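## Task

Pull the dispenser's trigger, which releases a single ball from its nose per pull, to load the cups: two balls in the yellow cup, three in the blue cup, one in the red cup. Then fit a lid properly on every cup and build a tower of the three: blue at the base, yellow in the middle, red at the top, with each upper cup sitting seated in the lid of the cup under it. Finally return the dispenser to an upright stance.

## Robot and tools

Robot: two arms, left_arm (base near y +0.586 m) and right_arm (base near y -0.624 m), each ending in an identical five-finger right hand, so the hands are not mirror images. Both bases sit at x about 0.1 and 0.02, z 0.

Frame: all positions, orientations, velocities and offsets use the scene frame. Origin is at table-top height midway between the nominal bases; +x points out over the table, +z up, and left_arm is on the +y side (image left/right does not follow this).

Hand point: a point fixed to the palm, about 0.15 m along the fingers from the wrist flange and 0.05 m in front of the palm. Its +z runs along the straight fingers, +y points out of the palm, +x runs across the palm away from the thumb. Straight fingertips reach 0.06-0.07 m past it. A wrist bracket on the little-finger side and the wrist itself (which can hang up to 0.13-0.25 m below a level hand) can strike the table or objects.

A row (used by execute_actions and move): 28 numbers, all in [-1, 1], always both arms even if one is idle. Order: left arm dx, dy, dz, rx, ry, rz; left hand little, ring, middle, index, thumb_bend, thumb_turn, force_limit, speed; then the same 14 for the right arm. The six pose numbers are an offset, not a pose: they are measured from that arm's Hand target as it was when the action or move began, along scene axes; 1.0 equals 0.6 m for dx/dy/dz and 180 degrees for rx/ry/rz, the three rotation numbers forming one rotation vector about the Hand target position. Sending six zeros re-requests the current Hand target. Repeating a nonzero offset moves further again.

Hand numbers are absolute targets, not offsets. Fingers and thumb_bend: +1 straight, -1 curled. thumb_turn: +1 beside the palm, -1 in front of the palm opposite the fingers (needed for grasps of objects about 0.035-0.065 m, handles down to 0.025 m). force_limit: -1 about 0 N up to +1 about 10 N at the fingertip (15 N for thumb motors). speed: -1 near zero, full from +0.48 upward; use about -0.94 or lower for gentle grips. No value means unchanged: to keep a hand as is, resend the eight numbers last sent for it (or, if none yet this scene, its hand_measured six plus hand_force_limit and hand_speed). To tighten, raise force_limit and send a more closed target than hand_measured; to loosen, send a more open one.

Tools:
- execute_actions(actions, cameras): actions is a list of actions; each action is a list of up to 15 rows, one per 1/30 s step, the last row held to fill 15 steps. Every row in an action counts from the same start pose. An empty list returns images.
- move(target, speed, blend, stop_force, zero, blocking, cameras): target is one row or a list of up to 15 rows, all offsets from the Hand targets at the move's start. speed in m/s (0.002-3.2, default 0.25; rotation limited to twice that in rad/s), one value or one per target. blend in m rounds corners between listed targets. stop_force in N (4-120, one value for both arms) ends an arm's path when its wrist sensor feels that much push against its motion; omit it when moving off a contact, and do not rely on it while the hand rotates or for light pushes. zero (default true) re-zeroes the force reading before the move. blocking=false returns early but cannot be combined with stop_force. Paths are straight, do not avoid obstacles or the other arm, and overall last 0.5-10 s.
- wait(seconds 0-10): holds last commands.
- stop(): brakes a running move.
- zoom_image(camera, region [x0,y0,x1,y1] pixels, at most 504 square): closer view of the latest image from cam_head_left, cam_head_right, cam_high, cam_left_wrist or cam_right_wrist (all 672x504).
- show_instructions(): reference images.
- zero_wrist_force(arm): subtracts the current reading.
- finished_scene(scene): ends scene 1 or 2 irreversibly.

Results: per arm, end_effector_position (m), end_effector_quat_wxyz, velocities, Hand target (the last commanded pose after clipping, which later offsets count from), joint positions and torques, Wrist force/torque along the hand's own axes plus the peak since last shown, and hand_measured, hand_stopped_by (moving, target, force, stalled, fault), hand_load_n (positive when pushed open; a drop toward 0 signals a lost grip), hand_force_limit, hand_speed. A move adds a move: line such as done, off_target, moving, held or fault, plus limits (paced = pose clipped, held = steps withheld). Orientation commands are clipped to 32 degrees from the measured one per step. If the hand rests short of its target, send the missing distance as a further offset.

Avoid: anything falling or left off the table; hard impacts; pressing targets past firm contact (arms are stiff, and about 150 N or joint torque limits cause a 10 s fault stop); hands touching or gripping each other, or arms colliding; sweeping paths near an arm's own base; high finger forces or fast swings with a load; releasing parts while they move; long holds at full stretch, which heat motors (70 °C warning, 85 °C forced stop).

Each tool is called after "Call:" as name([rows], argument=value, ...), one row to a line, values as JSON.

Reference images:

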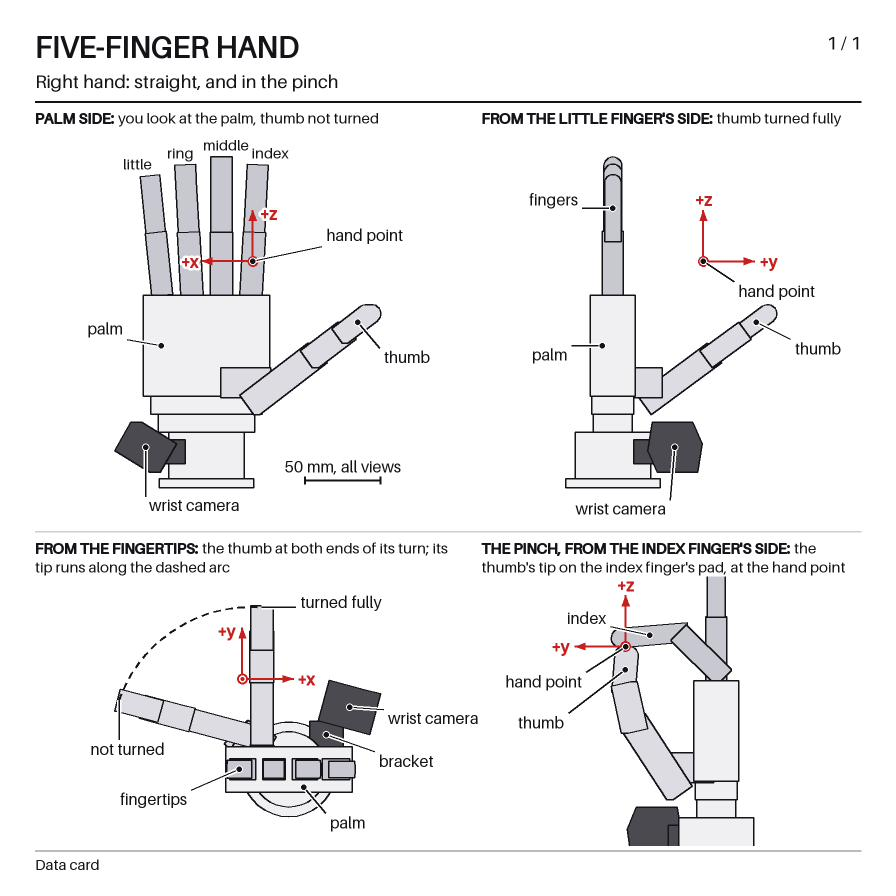

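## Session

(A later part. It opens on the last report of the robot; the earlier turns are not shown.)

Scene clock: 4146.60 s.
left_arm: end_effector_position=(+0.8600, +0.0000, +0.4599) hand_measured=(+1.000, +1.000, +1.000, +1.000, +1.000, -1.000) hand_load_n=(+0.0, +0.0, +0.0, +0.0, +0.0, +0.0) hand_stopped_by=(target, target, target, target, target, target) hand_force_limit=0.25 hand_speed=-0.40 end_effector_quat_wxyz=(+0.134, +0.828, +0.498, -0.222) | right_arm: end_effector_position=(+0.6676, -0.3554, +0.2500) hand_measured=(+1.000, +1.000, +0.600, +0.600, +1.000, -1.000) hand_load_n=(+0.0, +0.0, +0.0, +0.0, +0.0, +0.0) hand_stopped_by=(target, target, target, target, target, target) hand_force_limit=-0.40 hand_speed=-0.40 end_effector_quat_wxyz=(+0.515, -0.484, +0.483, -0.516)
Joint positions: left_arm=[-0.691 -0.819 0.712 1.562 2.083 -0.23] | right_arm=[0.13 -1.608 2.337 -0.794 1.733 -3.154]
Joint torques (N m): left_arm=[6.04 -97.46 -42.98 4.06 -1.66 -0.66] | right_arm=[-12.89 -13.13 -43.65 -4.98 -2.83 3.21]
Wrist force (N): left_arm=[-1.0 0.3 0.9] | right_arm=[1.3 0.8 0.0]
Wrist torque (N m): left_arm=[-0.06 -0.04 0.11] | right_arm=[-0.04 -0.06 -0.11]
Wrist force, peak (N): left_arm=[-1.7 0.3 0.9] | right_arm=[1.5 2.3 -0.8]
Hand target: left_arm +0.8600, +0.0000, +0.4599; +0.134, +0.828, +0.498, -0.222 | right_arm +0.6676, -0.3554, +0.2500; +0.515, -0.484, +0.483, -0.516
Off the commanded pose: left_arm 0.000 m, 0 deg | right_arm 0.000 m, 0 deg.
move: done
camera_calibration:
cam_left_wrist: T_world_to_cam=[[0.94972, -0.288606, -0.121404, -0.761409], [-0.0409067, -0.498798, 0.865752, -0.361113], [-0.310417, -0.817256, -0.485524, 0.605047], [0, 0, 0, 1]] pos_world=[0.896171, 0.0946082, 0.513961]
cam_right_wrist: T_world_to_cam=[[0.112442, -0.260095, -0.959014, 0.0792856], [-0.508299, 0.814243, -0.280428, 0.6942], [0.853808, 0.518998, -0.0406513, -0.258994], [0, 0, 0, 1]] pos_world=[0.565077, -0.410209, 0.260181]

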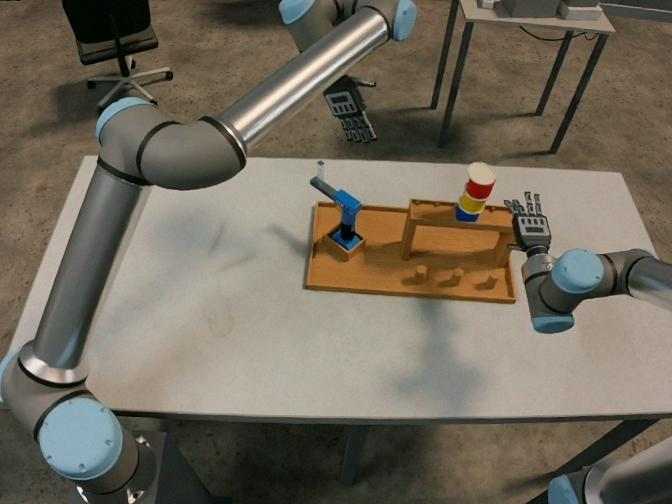

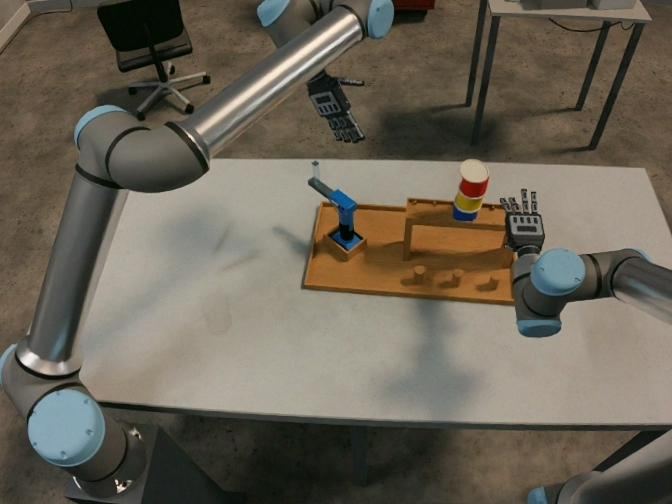

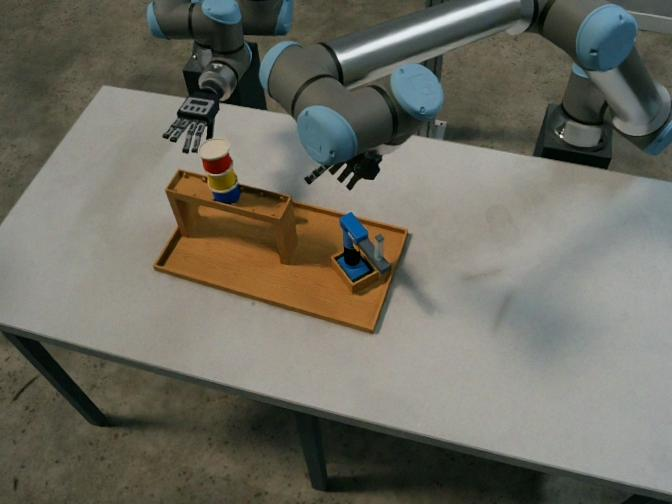

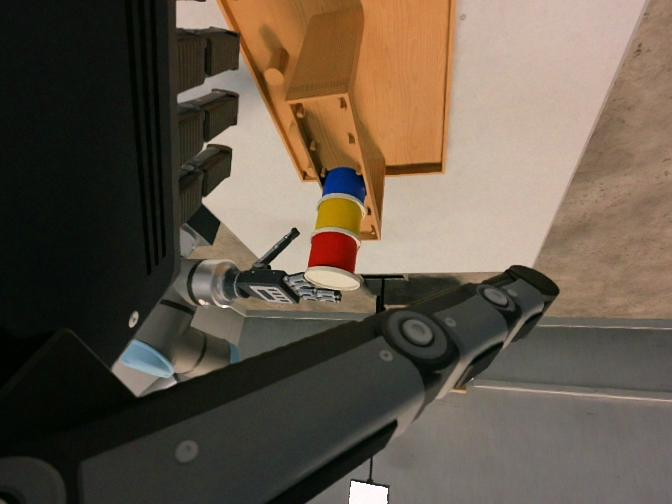

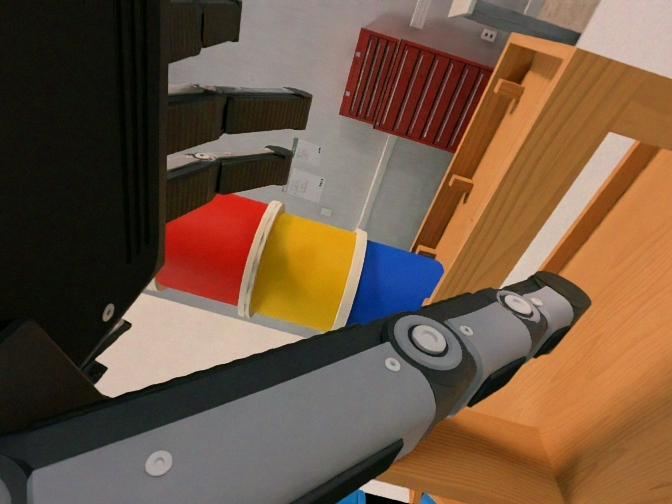

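Call:
move([
  [0,0,0,0,0,0,1,1,1,1,1,-1,0.25,-0.4,-0.1127,-0.0077,0.2833,0,0,0,1,1,0.6,0.6,1,-1,-0.4,-0.4],
  [0,0,0,0,0,0,1,1,1,1,1,-1,0.25,-0.4,-0.1127,-0.0077,0.38,0,0.2333,0,1,1,0.6,0.6,1,-1,-0.4,-0.4],
  [0,0,0,0,0,0,1,1,1,1,1,-1,0.25,-0.4,0.1682,0.1493,0.38,0,0.2333,0,1,1,0.6,0.6,1,-1,-0.4,-0.4],
  [0,0,0,0,0,0,1,1,1,1,1,-1,0.25,-0.4,0.1682,0.1493,0.38,0,0.2333,0,-0.95,-0.95,0.6,0.6,1,-1,-0.4,-0.4],
], speed=[0.12,0.2,0.15,0.1], blend=[0.02,0.02,0,0], cameras=["all"])

Call:
zoom_image(camera="cam_right_wrist", region=[420, 40, 672, 340])

Scene clock: 4233.97 s.
left_arm: end_effector_position=(+0.8600, +0.0000, +0.4599) hand_measured=(+1.000, +1.000, +1.000, +1.000, +1.000, -1.000) hand_load_n=(+0.0, +0.0, +0.0, +0.0, +0.5, +0.0) hand_stopped_by=(target, target, target, target, target, target) hand_force_limit=0.25 hand_speed=-0.40 end_effector_quat_wxyz=(+0.134, +0.828, +0.498, -0.222) | right_arm: end_effector_position=(+0.7686, -0.2658, +0.4780) hand_measured=(-0.950, -0.950, +0.600, +0.600, +1.000, -1.000) hand_load_n=(+0.0, +0.0, +0.0, +0.0, +0.0, +0.0) hand_stopped_by=(target, target, target, target, target, target) hand_force_limit=-0.40 hand_speed=-0.40 end_effector_quat_wxyz=(-0.308, +0.637, -0.636, +0.309)
Joint positions: left_arm=[-0.691 -0.819 0.712 1.562 2.083 -0.23] | right_arm=[0.219 -1.332 1.32 0.697 1.767 -2.986]
Joint torques (N m): left_arm=[3.79 -98.37 -43.09 3.43 -1.54 -0.45] | right_arm=[13.08 -54.09 -48.71 1.65 1.57 2.83]
Wrist force (N): left_arm=[-1.1 0.2 0.8] | right_arm=[1.4 0.7 -0.4]
Wrist torque (N m): left_arm=[-0.06 -0.03 0.10] | right_arm=[0.07 -0.11 -0.17]
Wrist force, peak (N): left_arm=[-1.8 0.1 0.8] | right_arm=[1.7 1.6 0.8]
Hand target: left_arm +0.8600, +0.0000, +0.4599; +0.134, +0.828, +0.498, -0.222 | right_arm +0.7686, -0.2658, +0.4780; -0.308, +0.637, -0.636, +0.309
Off the commanded pose: left_arm 0.000 m, 0 deg | right_arm 0.000 m, 0 deg.
move: done
camera_calibration:
cam_left_wrist: T_world_to_cam=[[0.94972, -0.288606, -0.121404, -0.761409], [-0.0409067, -0.498798, 0.865752, -0.361113], [-0.310417, -0.817256, -0.485524, 0.605047], [0, 0, 0, 1]] pos_world=[0.896171, 0.0946082, 0.513961]
cam_right_wrist: T_world_to_cam=[[-0.558064, -0.260075, -0.787989, 0.743367], [-0.56537, 0.814262, 0.131657, 0.583391], [0.607389, 0.518978, -0.601449, 0.0749677], [0, 0, 0, 1]] pos_world=[0.699143, -0.320609, 0.554047]

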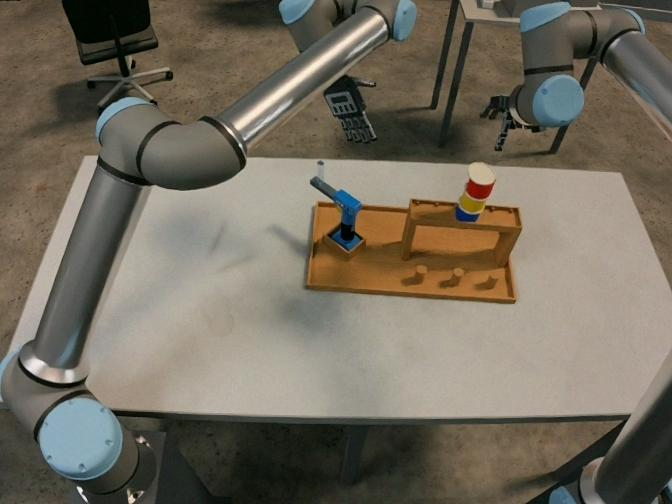

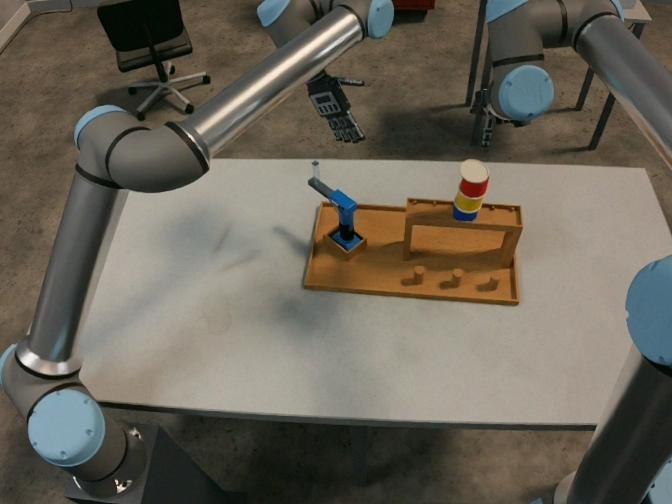

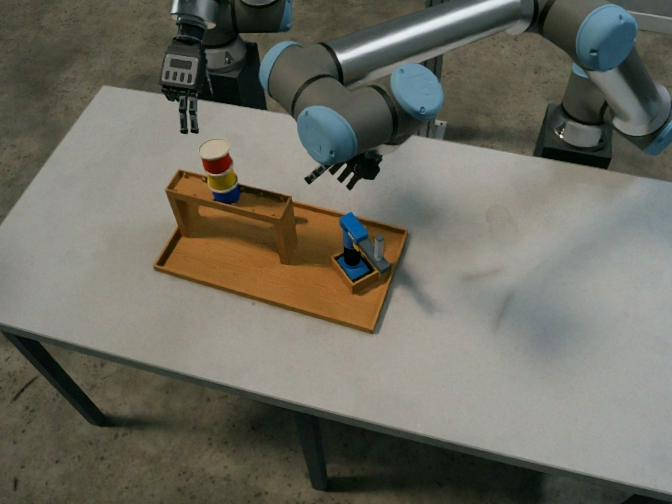

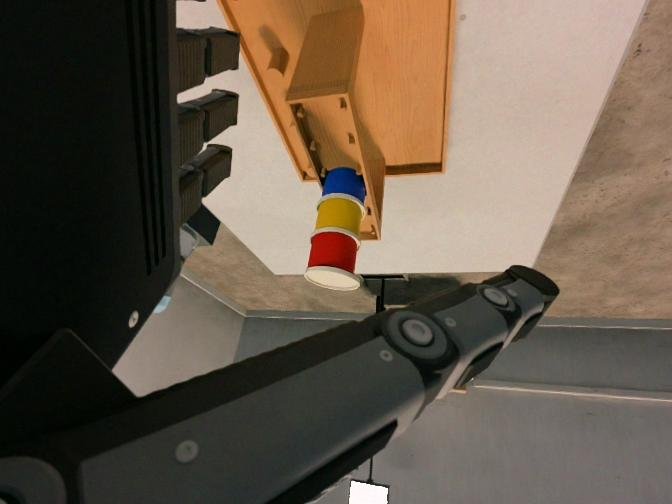

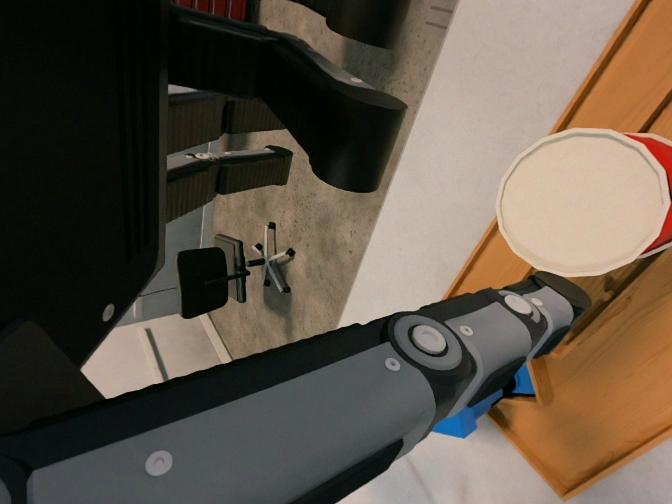

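Scaled by 1.680 from the camera's 672x504 image, which has a finer 960x720 frame.

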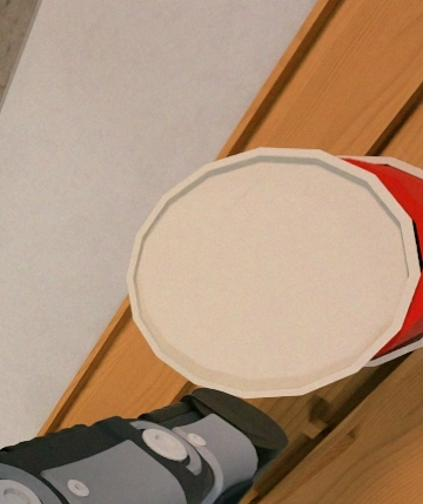

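Call:
move(target=[0,0,0,0,0,0,1,1,1,1,1,-1,0.25,-0.4,-0.009,0.012,0,0,0,0,-0.95,-0.95,0.6,0.6,1,-1,-0.4,-0.4], speed=0.06, cameras=["cam_right_wrist"])

Call:
zoom_image(camera="cam_right_wrist", region=[420, 60, 672, 340])

Scene clock: 4288.00 s.
left_arm: end_effector_position=(+0.8600, +0.0000, +0.4599) hand_measured=(+1.000, +1.000, +1.000, +1.000, +1.000, -1.000) hand_load_n=(+0.0, +0.0, +0.0, +0.0, +0.0, -0.5) hand_stopped_by=(target, target, target, target, target, target) hand_force_limit=0.25 hand_speed=-0.40 end_effector_quat_wxyz=(+0.134, +0.828, +0.498, -0.222) | right_arm: end_effector_position=(+0.7632, -0.2587, +0.4780) hand_measured=(-0.950, -0.950, +0.600, +0.600, +1.000, -1.000) hand_load_n=(+0.0, +0.0, +0.0, +0.0, +0.0, +0.0) hand_stopped_by=(target, target, target, target, target, target) hand_force_limit=-0.40 hand_speed=-0.40 end_effector_quat_wxyz=(-0.308, +0.637, -0.636, +0.309)
Joint positions: left_arm=[-0.691 -0.819 0.712 1.562 2.083 -0.23] | right_arm=[0.231 -1.334 1.322 0.698 1.777 -2.977]
Joint torques (N m): left_arm=[5.77 -98.89 -42.73 3.14 -2.02 -0.45] | right_arm=[11.11 -70.85 -37.21 3.87 3.47 3.66]
Wrist force (N): left_arm=[-1.4 0.4 0.8] | right_arm=[1.6 1.4 -0.1]
Wrist torque (N m): left_arm=[-0.04 0.02 0.10] | right_arm=[0.17 -0.14 -0.13]
Wrist force, peak (N): left_arm=[-1.5 0.6 1.1] | right_arm=[1.9 1.2 -0.6]
Hand target: left_arm +0.8600, +0.0000, +0.4599; +0.134, +0.828, +0.498, -0.222 | right_arm +0.7632, -0.2586, +0.4780; -0.308, +0.637, -0.636, +0.309
Off the commanded pose: left_arm 0.000 m, 0 deg | right_arm 0.000 m, 0 deg.
move: done
camera_calibration:
cam_right_wrist: T_world_to_cam=[[-0.558064, -0.260075, -0.787989, 0.742256], [-0.56537, 0.814262, 0.131657, 0.574613], [0.607389, 0.518978, -0.601449, 0.0745021], [0, 0, 0, 1]] pos_world=[0.693843, -0.313509, 0.554047]
Images, in order (width x height): cam_right_wrist 672x504.

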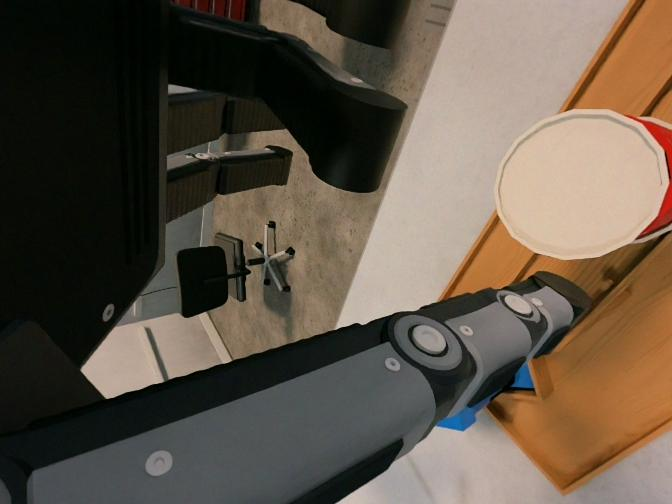

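Scaled by 1.800 from the camera's 672x504 image, which has a finer 960x720 frame.

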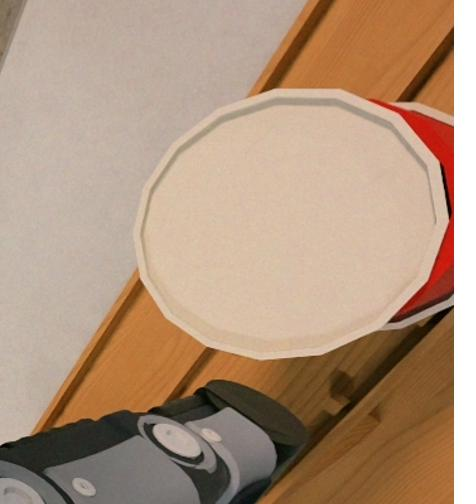

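Call:
move([
  [0,0,0,0,0,0,1,1,1,1,1,-1,0.25,-0.4,0,0,-0.155,0,0,0,-0.95,-0.95,0.6,0.6,1,-1,-0.4,-0.4],
  [0,0,0,0,0,0,1,1,1,1,1,-1,0.25,-0.4,0,0,-0.2008,0,0,0,-0.95,-0.95,0.6,0.6,1,-1,-0.4,-0.4],
], speed=[0.08,0.015], stop_force=5, cameras=["all"])

Call:
zoom_image(camera="cam_left_wrist", region=[280, 170, 400, 320])

Call:
zoom_image(camera="cam_right_wrist", region=[320, 60, 672, 340])

Scene clock: 4300.97 s.
left_arm: end_effector_position=(+0.8600, +0.0000, +0.4599) hand_measured=(+1.000, +1.000, +1.000, +1.000, +1.000, -1.000) hand_load_n=(+0.0, +0.0, +0.0, +0.0, +0.0, -0.5) hand_stopped_by=(target, target, target, target, target, target) hand_force_limit=0.25 hand_speed=-0.40 end_effector_quat_wxyz=(+0.134, +0.828, +0.498, -0.222) | right_arm: end_effector_position=(+0.7632, -0.2586, +0.3575) hand_measured=(-0.950, -0.950, +0.600, +0.600, +1.000, -1.000) hand_load_n=(+0.0, +0.0, +0.0, +0.0, +0.0, +0.0) hand_stopped_by=(target, target, target, target, target, target) hand_force_limit=-0.40 hand_speed=-0.40 end_effector_quat_wxyz=(-0.308, +0.637, -0.636, +0.309)
Joint positions: left_arm=[-0.691 -0.819 0.712 1.562 2.083 -0.23] | right_arm=[0.232 -1.316 1.511 0.491 1.777 -2.977]
Joint torques (N m): left_arm=[4.96 -97.96 -44.53 3.15 -1.48 -0.32] | right_arm=[-4.34 -49.52 -36.18 -2.04 -2.04 -3.53]
Wrist force (N): left_arm=[-1.2 0.0 0.6] | right_arm=[1.8 0.9 -0.1]
Wrist torque (N m): left_arm=[-0.08 -0.01 0.10] | right_arm=[0.12 -0.17 -0.12]
Wrist force, peak (N): left_arm=[-1.6 0.1 0.9] | right_arm=[1.9 1.3 -0.2]
Hand target: left_arm +0.8600, +0.0000, +0.4599; +0.134, +0.828, +0.498, -0.222 | right_arm +0.7632, -0.2586, +0.3575; -0.308, +0.637, -0.636, +0.309
Off the commanded pose: left_arm 0.000 m, 0 deg | right_arm 0.000 m, 0 deg.
move: done
camera_calibration:
cam_left_wrist: T_world_to_cam=[[0.94972, -0.288606, -0.121404, -0.761409], [-0.0409067, -0.498798, 0.865752, -0.361113], [-0.310417, -0.817256, -0.485524, 0.605047], [0, 0, 0, 1]] pos_world=[0.896171, 0.0946082, 0.513961]
cam_right_wrist: T_world_to_cam=[[-0.558064, -0.260075, -0.787989, 0.647352], [-0.56537, 0.814262, 0.131657, 0.590326], [0.607389, 0.518978, -0.601449, 0.00209656], [0, 0, 0, 1]] pos_world=[0.693743, -0.313409, 0.433647]

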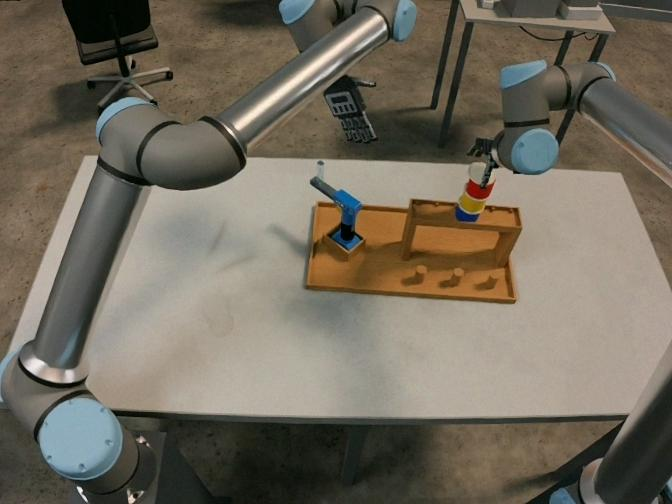

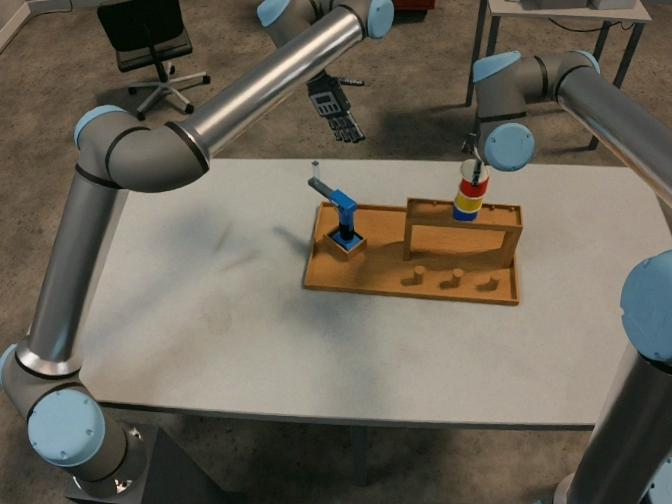

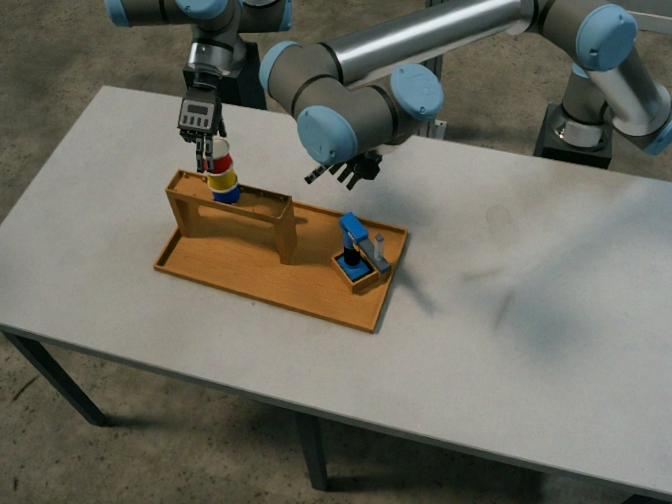

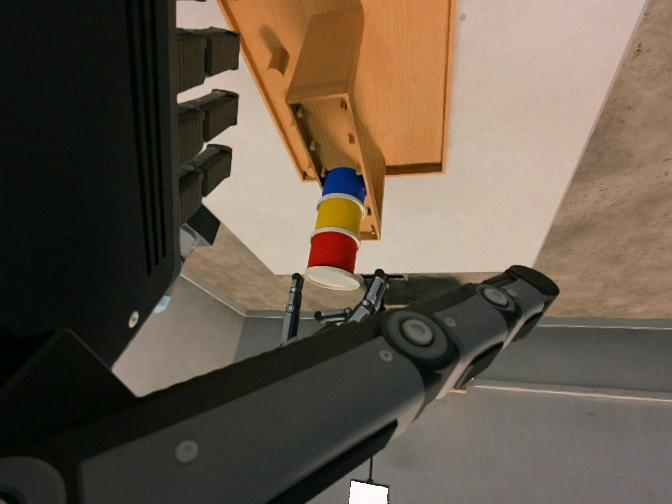

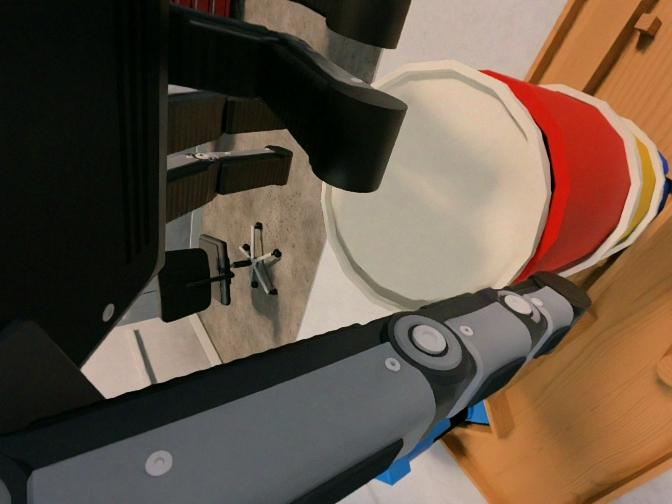

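Scaled by 3.360 from the camera's 672x504 image, which has a finer 960x720 frame.

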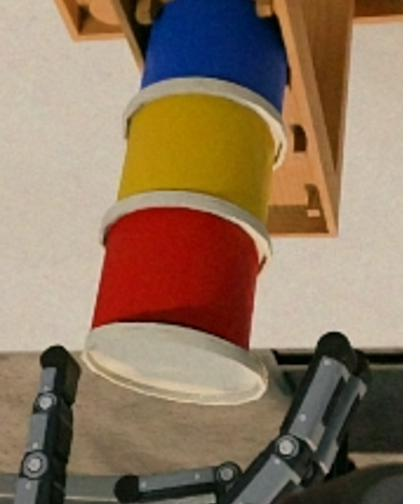

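Scaled by 1.432 from the camera's 672x504 image, which has a finer 960x720 frame.

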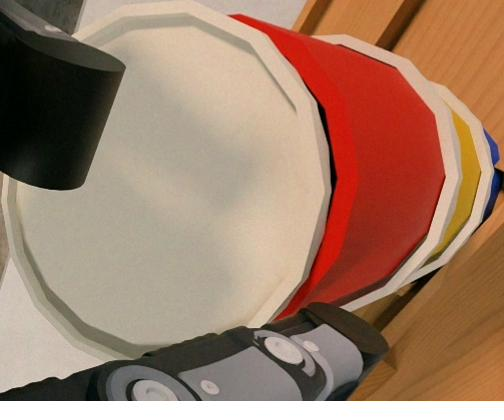

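Call:
execute_actions([
  [[0,0,0,0,0,0,1,1,1,1,1,-1,0.25,-0.4,0,0,0,0,0,0,-0.95,-0.95,0.1,0.05,1,-1,-0.65,-0.92]],
  [[0,0,0,0,0,0,1,1,1,1,1,-1,0.25,-0.4,0,0,0,0,0,0,-0.95,-0.95,0.1,0.05,1,-1,-0.65,-0.92]],
  [[0,0,0,0,0,0,1,1,1,1,1,-1,0.25,-0.4,0,0,0,0,0,0,-0.95,-0.95,0.1,0.05,1,-1,-0.65,-0.92]],
  [[0,0,0,0,0,0,1,1,1,1,1,-1,0.25,-0.4,0,0,0,0,0,0,-0.95,-0.95,0.1,0.05,1,-1,-0.65,-0.92]],
  [[0,0,0,0,0,0,1,1,1,1,1,-1,0.25,-0.4,0,0,0,0,0,0,-0.95,-0.95,0.1,0.05,1,-1,-0.65,-0.92]],
  [[0,0,0,0,0,0,1,1,1,1,1,-1,0.25,-0.4,0,0,0,0,0,0,-0.95,-0.95,0.1,0.05,1,-1,-0.65,-0.92]],
  [[0,0,0,0,0,0,1,1,1,1,1,-1,0.25,-0.4,0,0,0,0,0,0,-0.95,-0.95,0.1,0.05,1,-1,-0.65,-0.92]],
  [[0,0,0,0,0,0,1,1,1,1,1,-1,0.25,-0.4,0,0,0,0,0,0,-0.95,-0.95,0.1,0.05,1,-1,-0.65,-0.92]],
], cameras=["all"])

Call:
zoom_image(camera="cam_left_wrist", region=[280, 170, 400, 320])

Call:
zoom_image(camera="cam_right_wrist", region=[320, 60, 672, 340])

Call:
zoom_image(camera="cam_head_left", region=[435, 150, 515, 240])

Call:
zoom_image(camera="cam_high", region=[180, 130, 260, 220])

Scene clock: 4325.30 s.
left_arm: end_effector_position=(+0.8600, +0.0000, +0.4599) hand_measured=(+1.000, +1.000, +1.000, +1.000, +1.000, -1.000) hand_load_n=(+0.0, +0.0, +0.0, +0.0, -0.5, +0.0) hand_stopped_by=(target, target, target, target, target, target) hand_force_limit=0.25 hand_speed=-0.40 end_effector_quat_wxyz=(+0.134, +0.828, +0.498, -0.222) | right_arm: end_effector_position=(+0.7632, -0.2586, +0.3575) hand_measured=(-0.950, -0.950, +0.168, +0.122, +1.000, -1.000) hand_load_n=(+0.0, +0.0, +1.5, +2.0, +0.5, +0.0) hand_stopped_by=(target, target, force, force, target, target) hand_force_limit=-0.65 hand_speed=-0.92 end_effector_quat_wxyz=(-0.308, +0.637, -0.636, +0.309)
Joint positions: left_arm=[-0.691 -0.819 0.712 1.562 2.083 -0.23] | right_arm=[0.232 -1.316 1.511 0.491 1.777 -2.977]
Joint torques (N m): left_arm=[6.72 -101.94 -44.15 2.82 -2.13 0.46] | right_arm=[-6.84 -53.27 -36.85 -0.95 -2.29 -3.45]
Wrist force (N): left_arm=[-1.2 0.1 0.7] | right_arm=[1.3 0.3 -0.1]
Wrist torque (N m): left_arm=[-0.06 0.00 0.10] | right_arm=[0.07 -0.11 -0.16]
Wrist force, peak (N): left_arm=[-1.6 0.0 1.1] | right_arm=[2.3 1.0 -0.2]
Hand target: left_arm +0.8600, +0.0000, +0.4599; +0.134, +0.828, +0.498, -0.222 | right_arm +0.7632, -0.2586, +0.3575; -0.308, +0.637, -0.636, +0.309
Off the commanded pose: left_arm 0.000 m, 0 deg | right_arm 0.000 m, 0 deg.
camera_calibration:
cam_left_wrist: T_world_to_cam=[[0.94972, -0.288606, -0.121404, -0.761409], [-0.0409067, -0.498798, 0.865752, -0.361113], [-0.310417, -0.817256, -0.485524, 0.605047], [0, 0, 0, 1]] pos_world=[0.896171, 0.0946082, 0.513961]
cam_right_wrist: T_world_to_cam=[[-0.558064, -0.260075, -0.787989, 0.647352], [-0.56537, 0.814262, 0.131657, 0.590326], [0.607389, 0.518978, -0.601449, 0.00209656], [0, 0, 0, 1]] pos_world=[0.693743, -0.313409, 0.433647]

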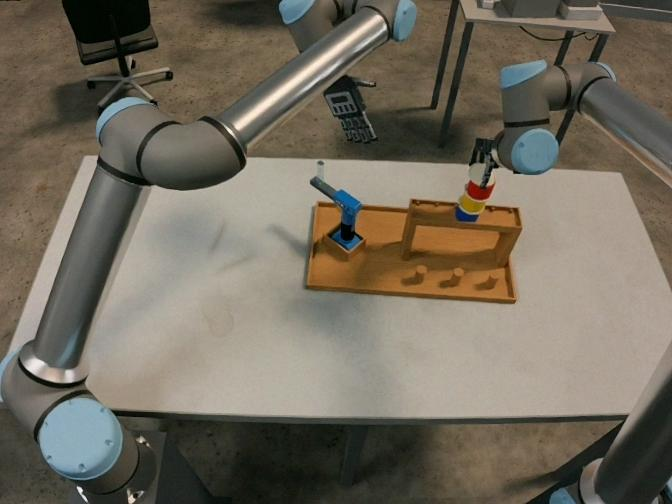

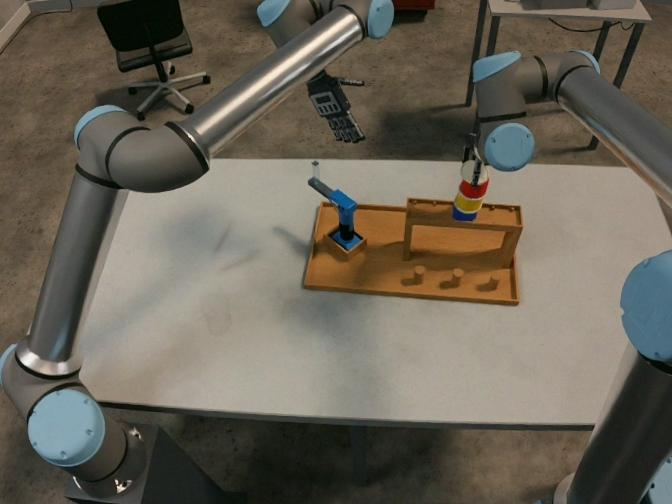

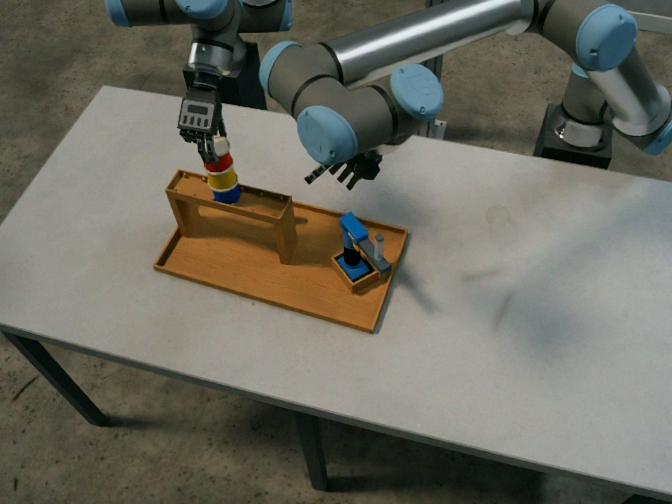

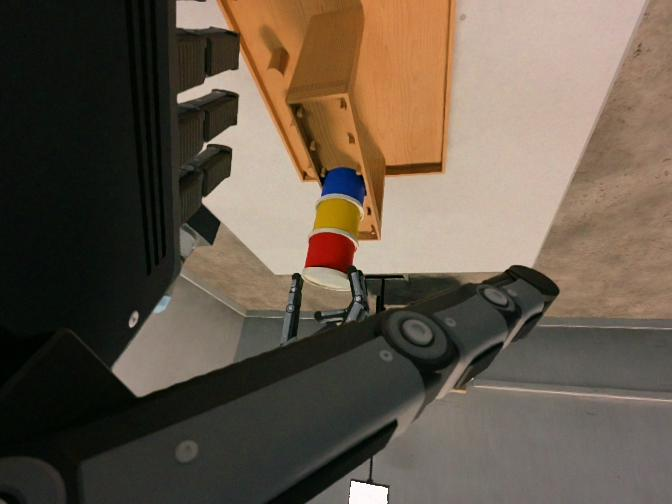

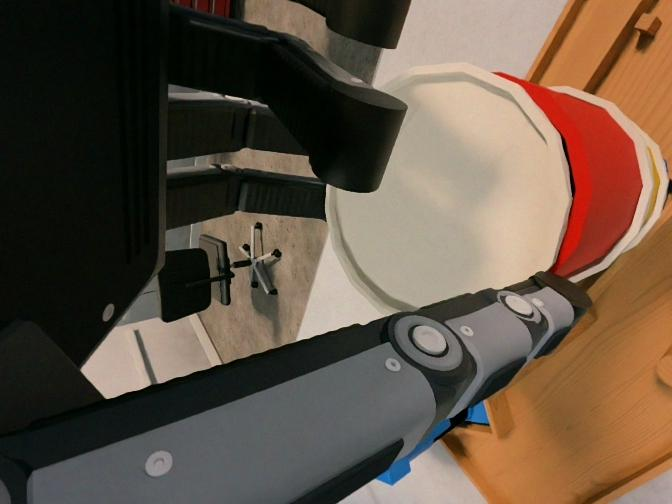

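Scaled by 3.360 from the camera's 672x504 image, which has a finer 960x720 frame.

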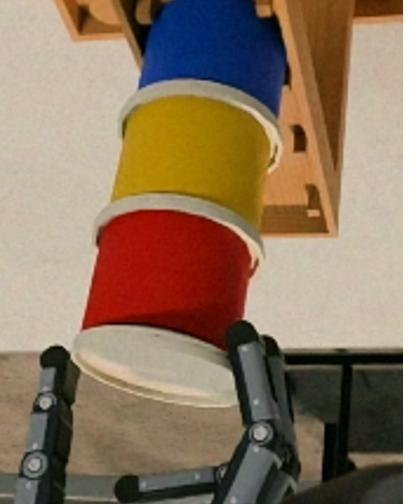

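Scaled by 1.432 from the camera's 672x504 image, which has a finer 960x720 frame.

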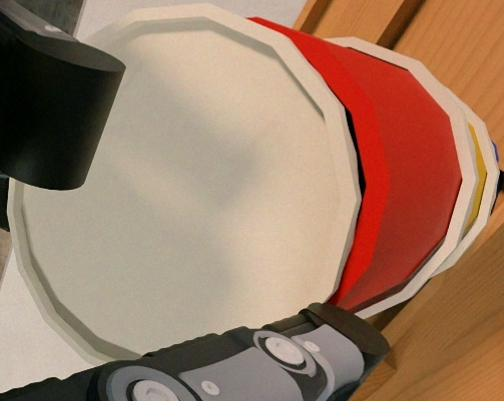

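Scaled by 5.600 from the camera's 672x504 image, which has a finer 960x720 frame.

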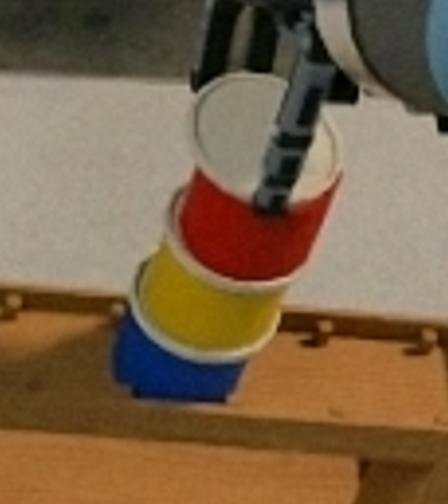

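Scaled by 5.600 from the camera's 672x504 image, which has a finer 960x720 frame.

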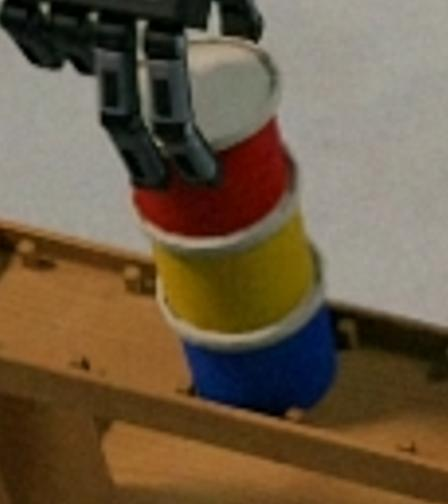

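Call:
move(target=[0,0,0,0,0,0,1,1,1,1,1,-1,0.25,-0.4,0,0,0.0142,0,0,0,-0.95,-0.95,0.1,0.05,1,-1,-0.65,-0.92], speed=0.012, cameras=["all"])

Call:
zoom_image(camera="cam_left_wrist", region=[280, 170, 400, 320])

Call:
zoom_image(camera="cam_right_wrist", region=[320, 60, 672, 340])

Call:
zoom_image(camera="cam_head_left", region=[450, 150, 510, 210])

Call:
zoom_image(camera="cam_head_right", region=[445, 150, 505, 210])

Call:
zoom_image(camera="cam_high", region=[190, 120, 250, 180])

Scene clock: 4357.00 s.
left_arm: end_effector_position=(+0.8600, +0.0000, +0.4599) hand_measured=(+1.000, +1.000, +1.000, +1.000, +1.000, -1.000) hand_load_n=(+0.0, +0.0, +0.0, +0.0, +0.0, -0.5) hand_stopped_by=(target, target, target, target, target, target) hand_force_limit=0.25 hand_speed=-0.40 end_effector_quat_wxyz=(+0.134, +0.828, +0.498, -0.222) | right_arm: end_effector_position=(+0.7632, -0.2586, +0.3659) hand_measured=(-0.950, -0.950, +0.168, +0.122, +1.000, -1.000) hand_load_n=(+0.0, +0.0, +0.0, +0.5, +0.0, +0.0) hand_stopped_by=(target, target, force, force, target, target) hand_force_limit=-0.65 hand_speed=-0.92 end_effector_quat_wxyz=(-0.308, +0.637, -0.636, +0.309)
Joint positions: left_arm=[-0.691 -0.819 0.712 1.562 2.083 -0.23] | right_arm=[0.232 -1.319 1.499 0.505 1.777 -2.977]
Joint torques (N m): left_arm=[6.53 -100.05 -42.88 2.64 -1.86 0.41] | right_arm=[-3.48 -69.48 -50.01 3.23 -1.55 -3.17]
Wrist force (N): left_arm=[-1.4 0.3 0.8] | right_arm=[1.4 0.7 0.4]
Wrist torque (N m): left_arm=[-0.05 0.03 0.09] | right_arm=[0.08 -0.14 -0.15]
Wrist force, peak (N): left_arm=[-1.6 0.2 1.0] | right_arm=[1.9 0.6 -0.5]
Hand target: left_arm +0.8600, +0.0000, +0.4599; +0.134, +0.828, +0.498, -0.222 | right_arm +0.7632, -0.2586, +0.3660; -0.308, +0.637, -0.636, +0.309
Off the commanded pose: left_arm 0.000 m, 0 deg | right_arm 0.000 m, 0 deg.
move: done
camera_calibration:
cam_left_wrist: T_world_to_cam=[[0.94972, -0.288606, -0.121404, -0.761409], [-0.0409067, -0.498798, 0.865752, -0.361113], [-0.310417, -0.817256, -0.485524, 0.605047], [0, 0, 0, 1]] pos_world=[0.896171, 0.0946082, 0.513961]
cam_right_wrist: T_world_to_cam=[[-0.558016, -0.260034, -0.788036, 0.653971], [-0.565378, 0.814255, 0.131664, 0.58922], [0.607425, 0.519009, -0.601385, 0.00710547], [0, 0, 0, 1]] pos_world=[0.693743, -0.313409, 0.442047]

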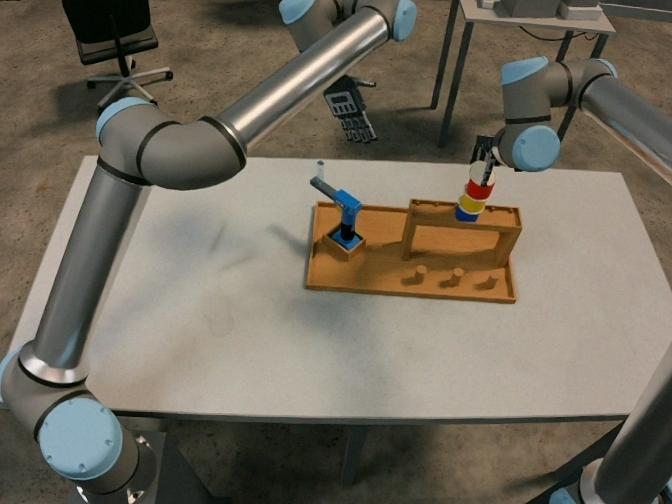

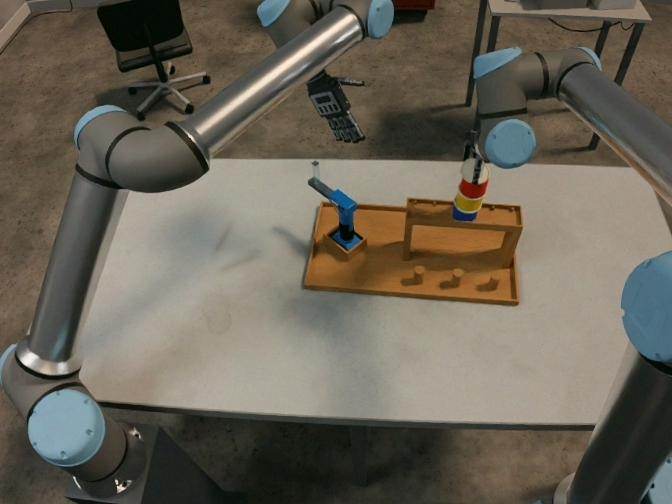

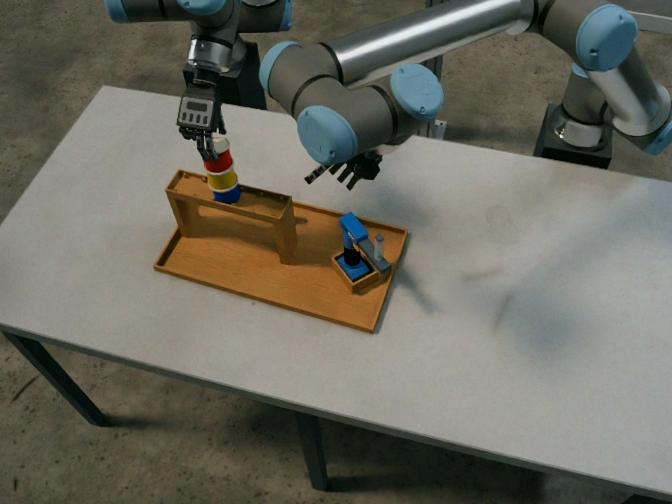

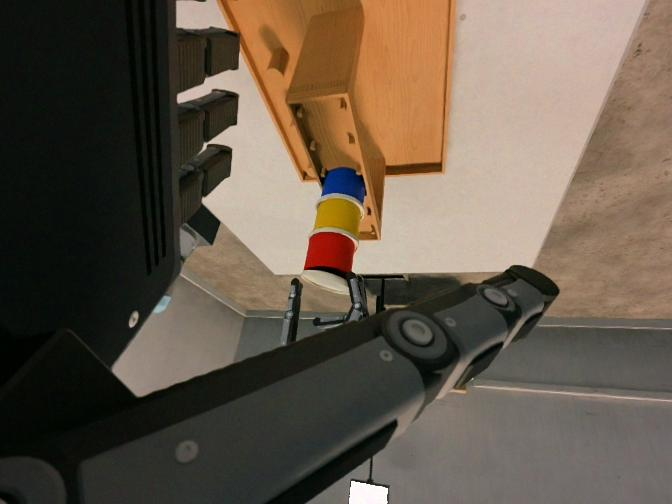

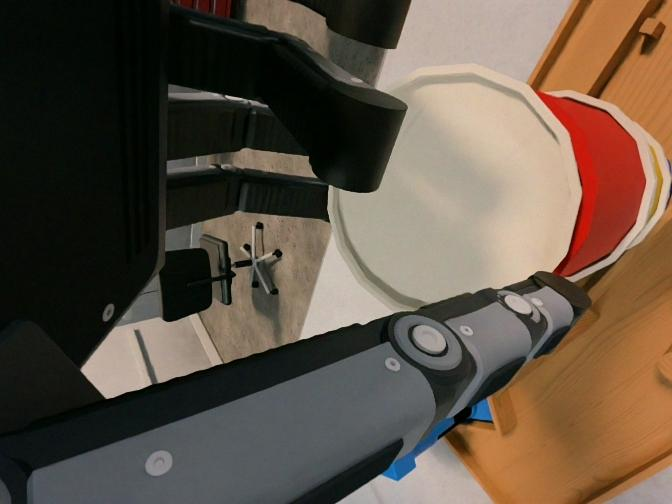

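Scaled by 3.360 from the camera's 672x504 image, which has a finer 960x720 frame.

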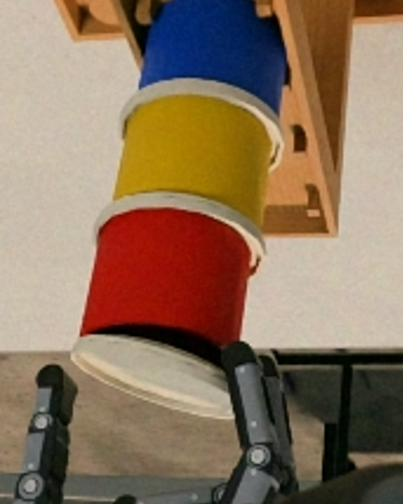

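Scaled by 1.432 from the camera's 672x504 image, which has a finer 960x720 frame.

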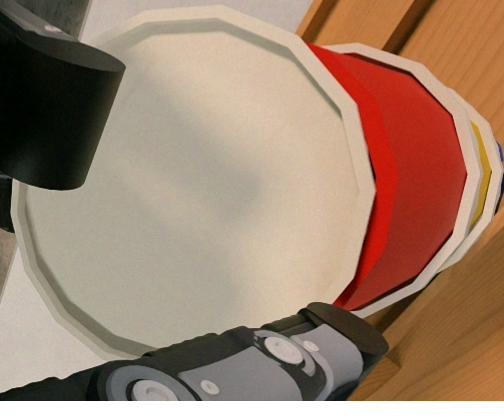

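Scaled by 8.400 from the camera's 672x504 image, which has a finer 960x720 frame.

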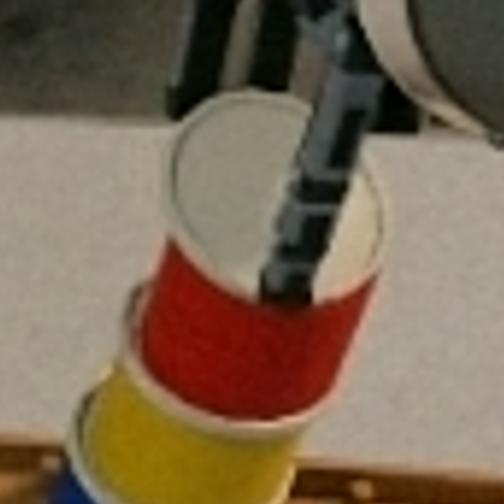

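Scaled by 8.400 from the camera's 672x504 image, which has a finer 960x720 frame.

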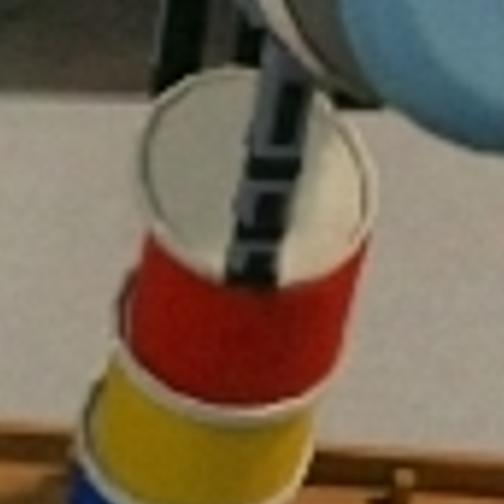

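Scaled by 8.400 from the camera's 672x504 image, which has a finer 960x720 frame.

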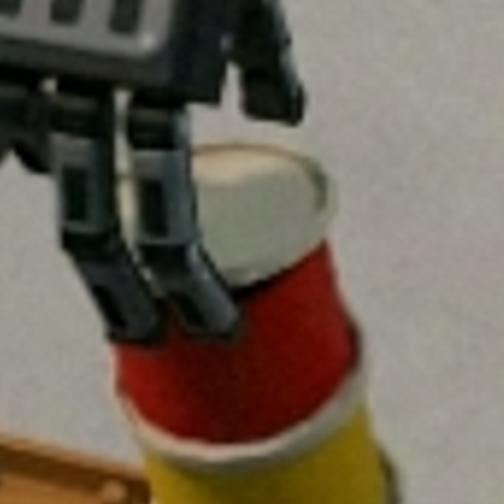

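Call:
zoom_image(camera="cam_left_wrist", region=[300, 150, 380, 220])

Call:
zoom_image(camera="cam_head_left", region=[440, 190, 500, 230])

Call:
zoom_image(camera="cam_high", region=[195, 165, 255, 215])

Call:
zoom_image(camera="cam_right_wrist", region=[540, 80, 672, 300])

Scaled by 6.300 from the camera's 672x504 image, which has a finer 960x720 frame.

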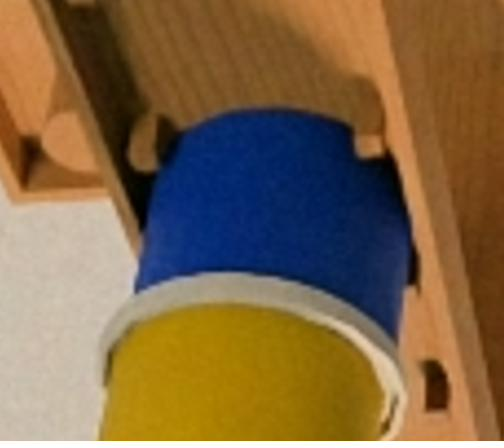

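Scaled by 8.400 from the camera's 672x504 image, which has a finer 960x720 frame.

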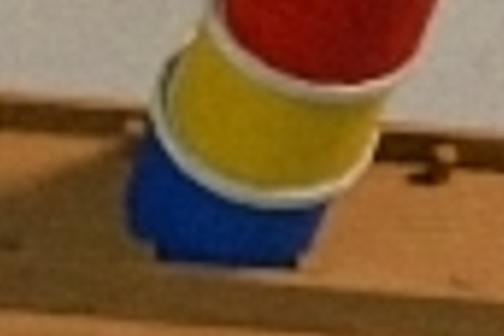

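Scaled by 8.400 from the camera's 672x504 image, which has a finer 960x720 frame.

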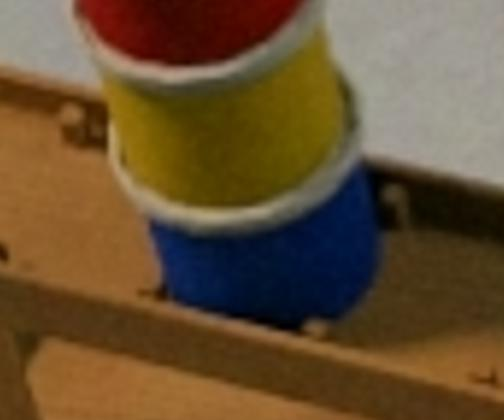

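Scaled by 2.291 from the camera's 672x504 image, which has a finer 960x720 frame.

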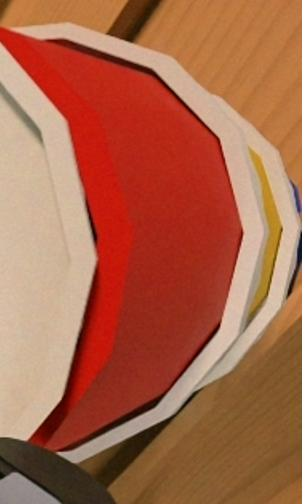

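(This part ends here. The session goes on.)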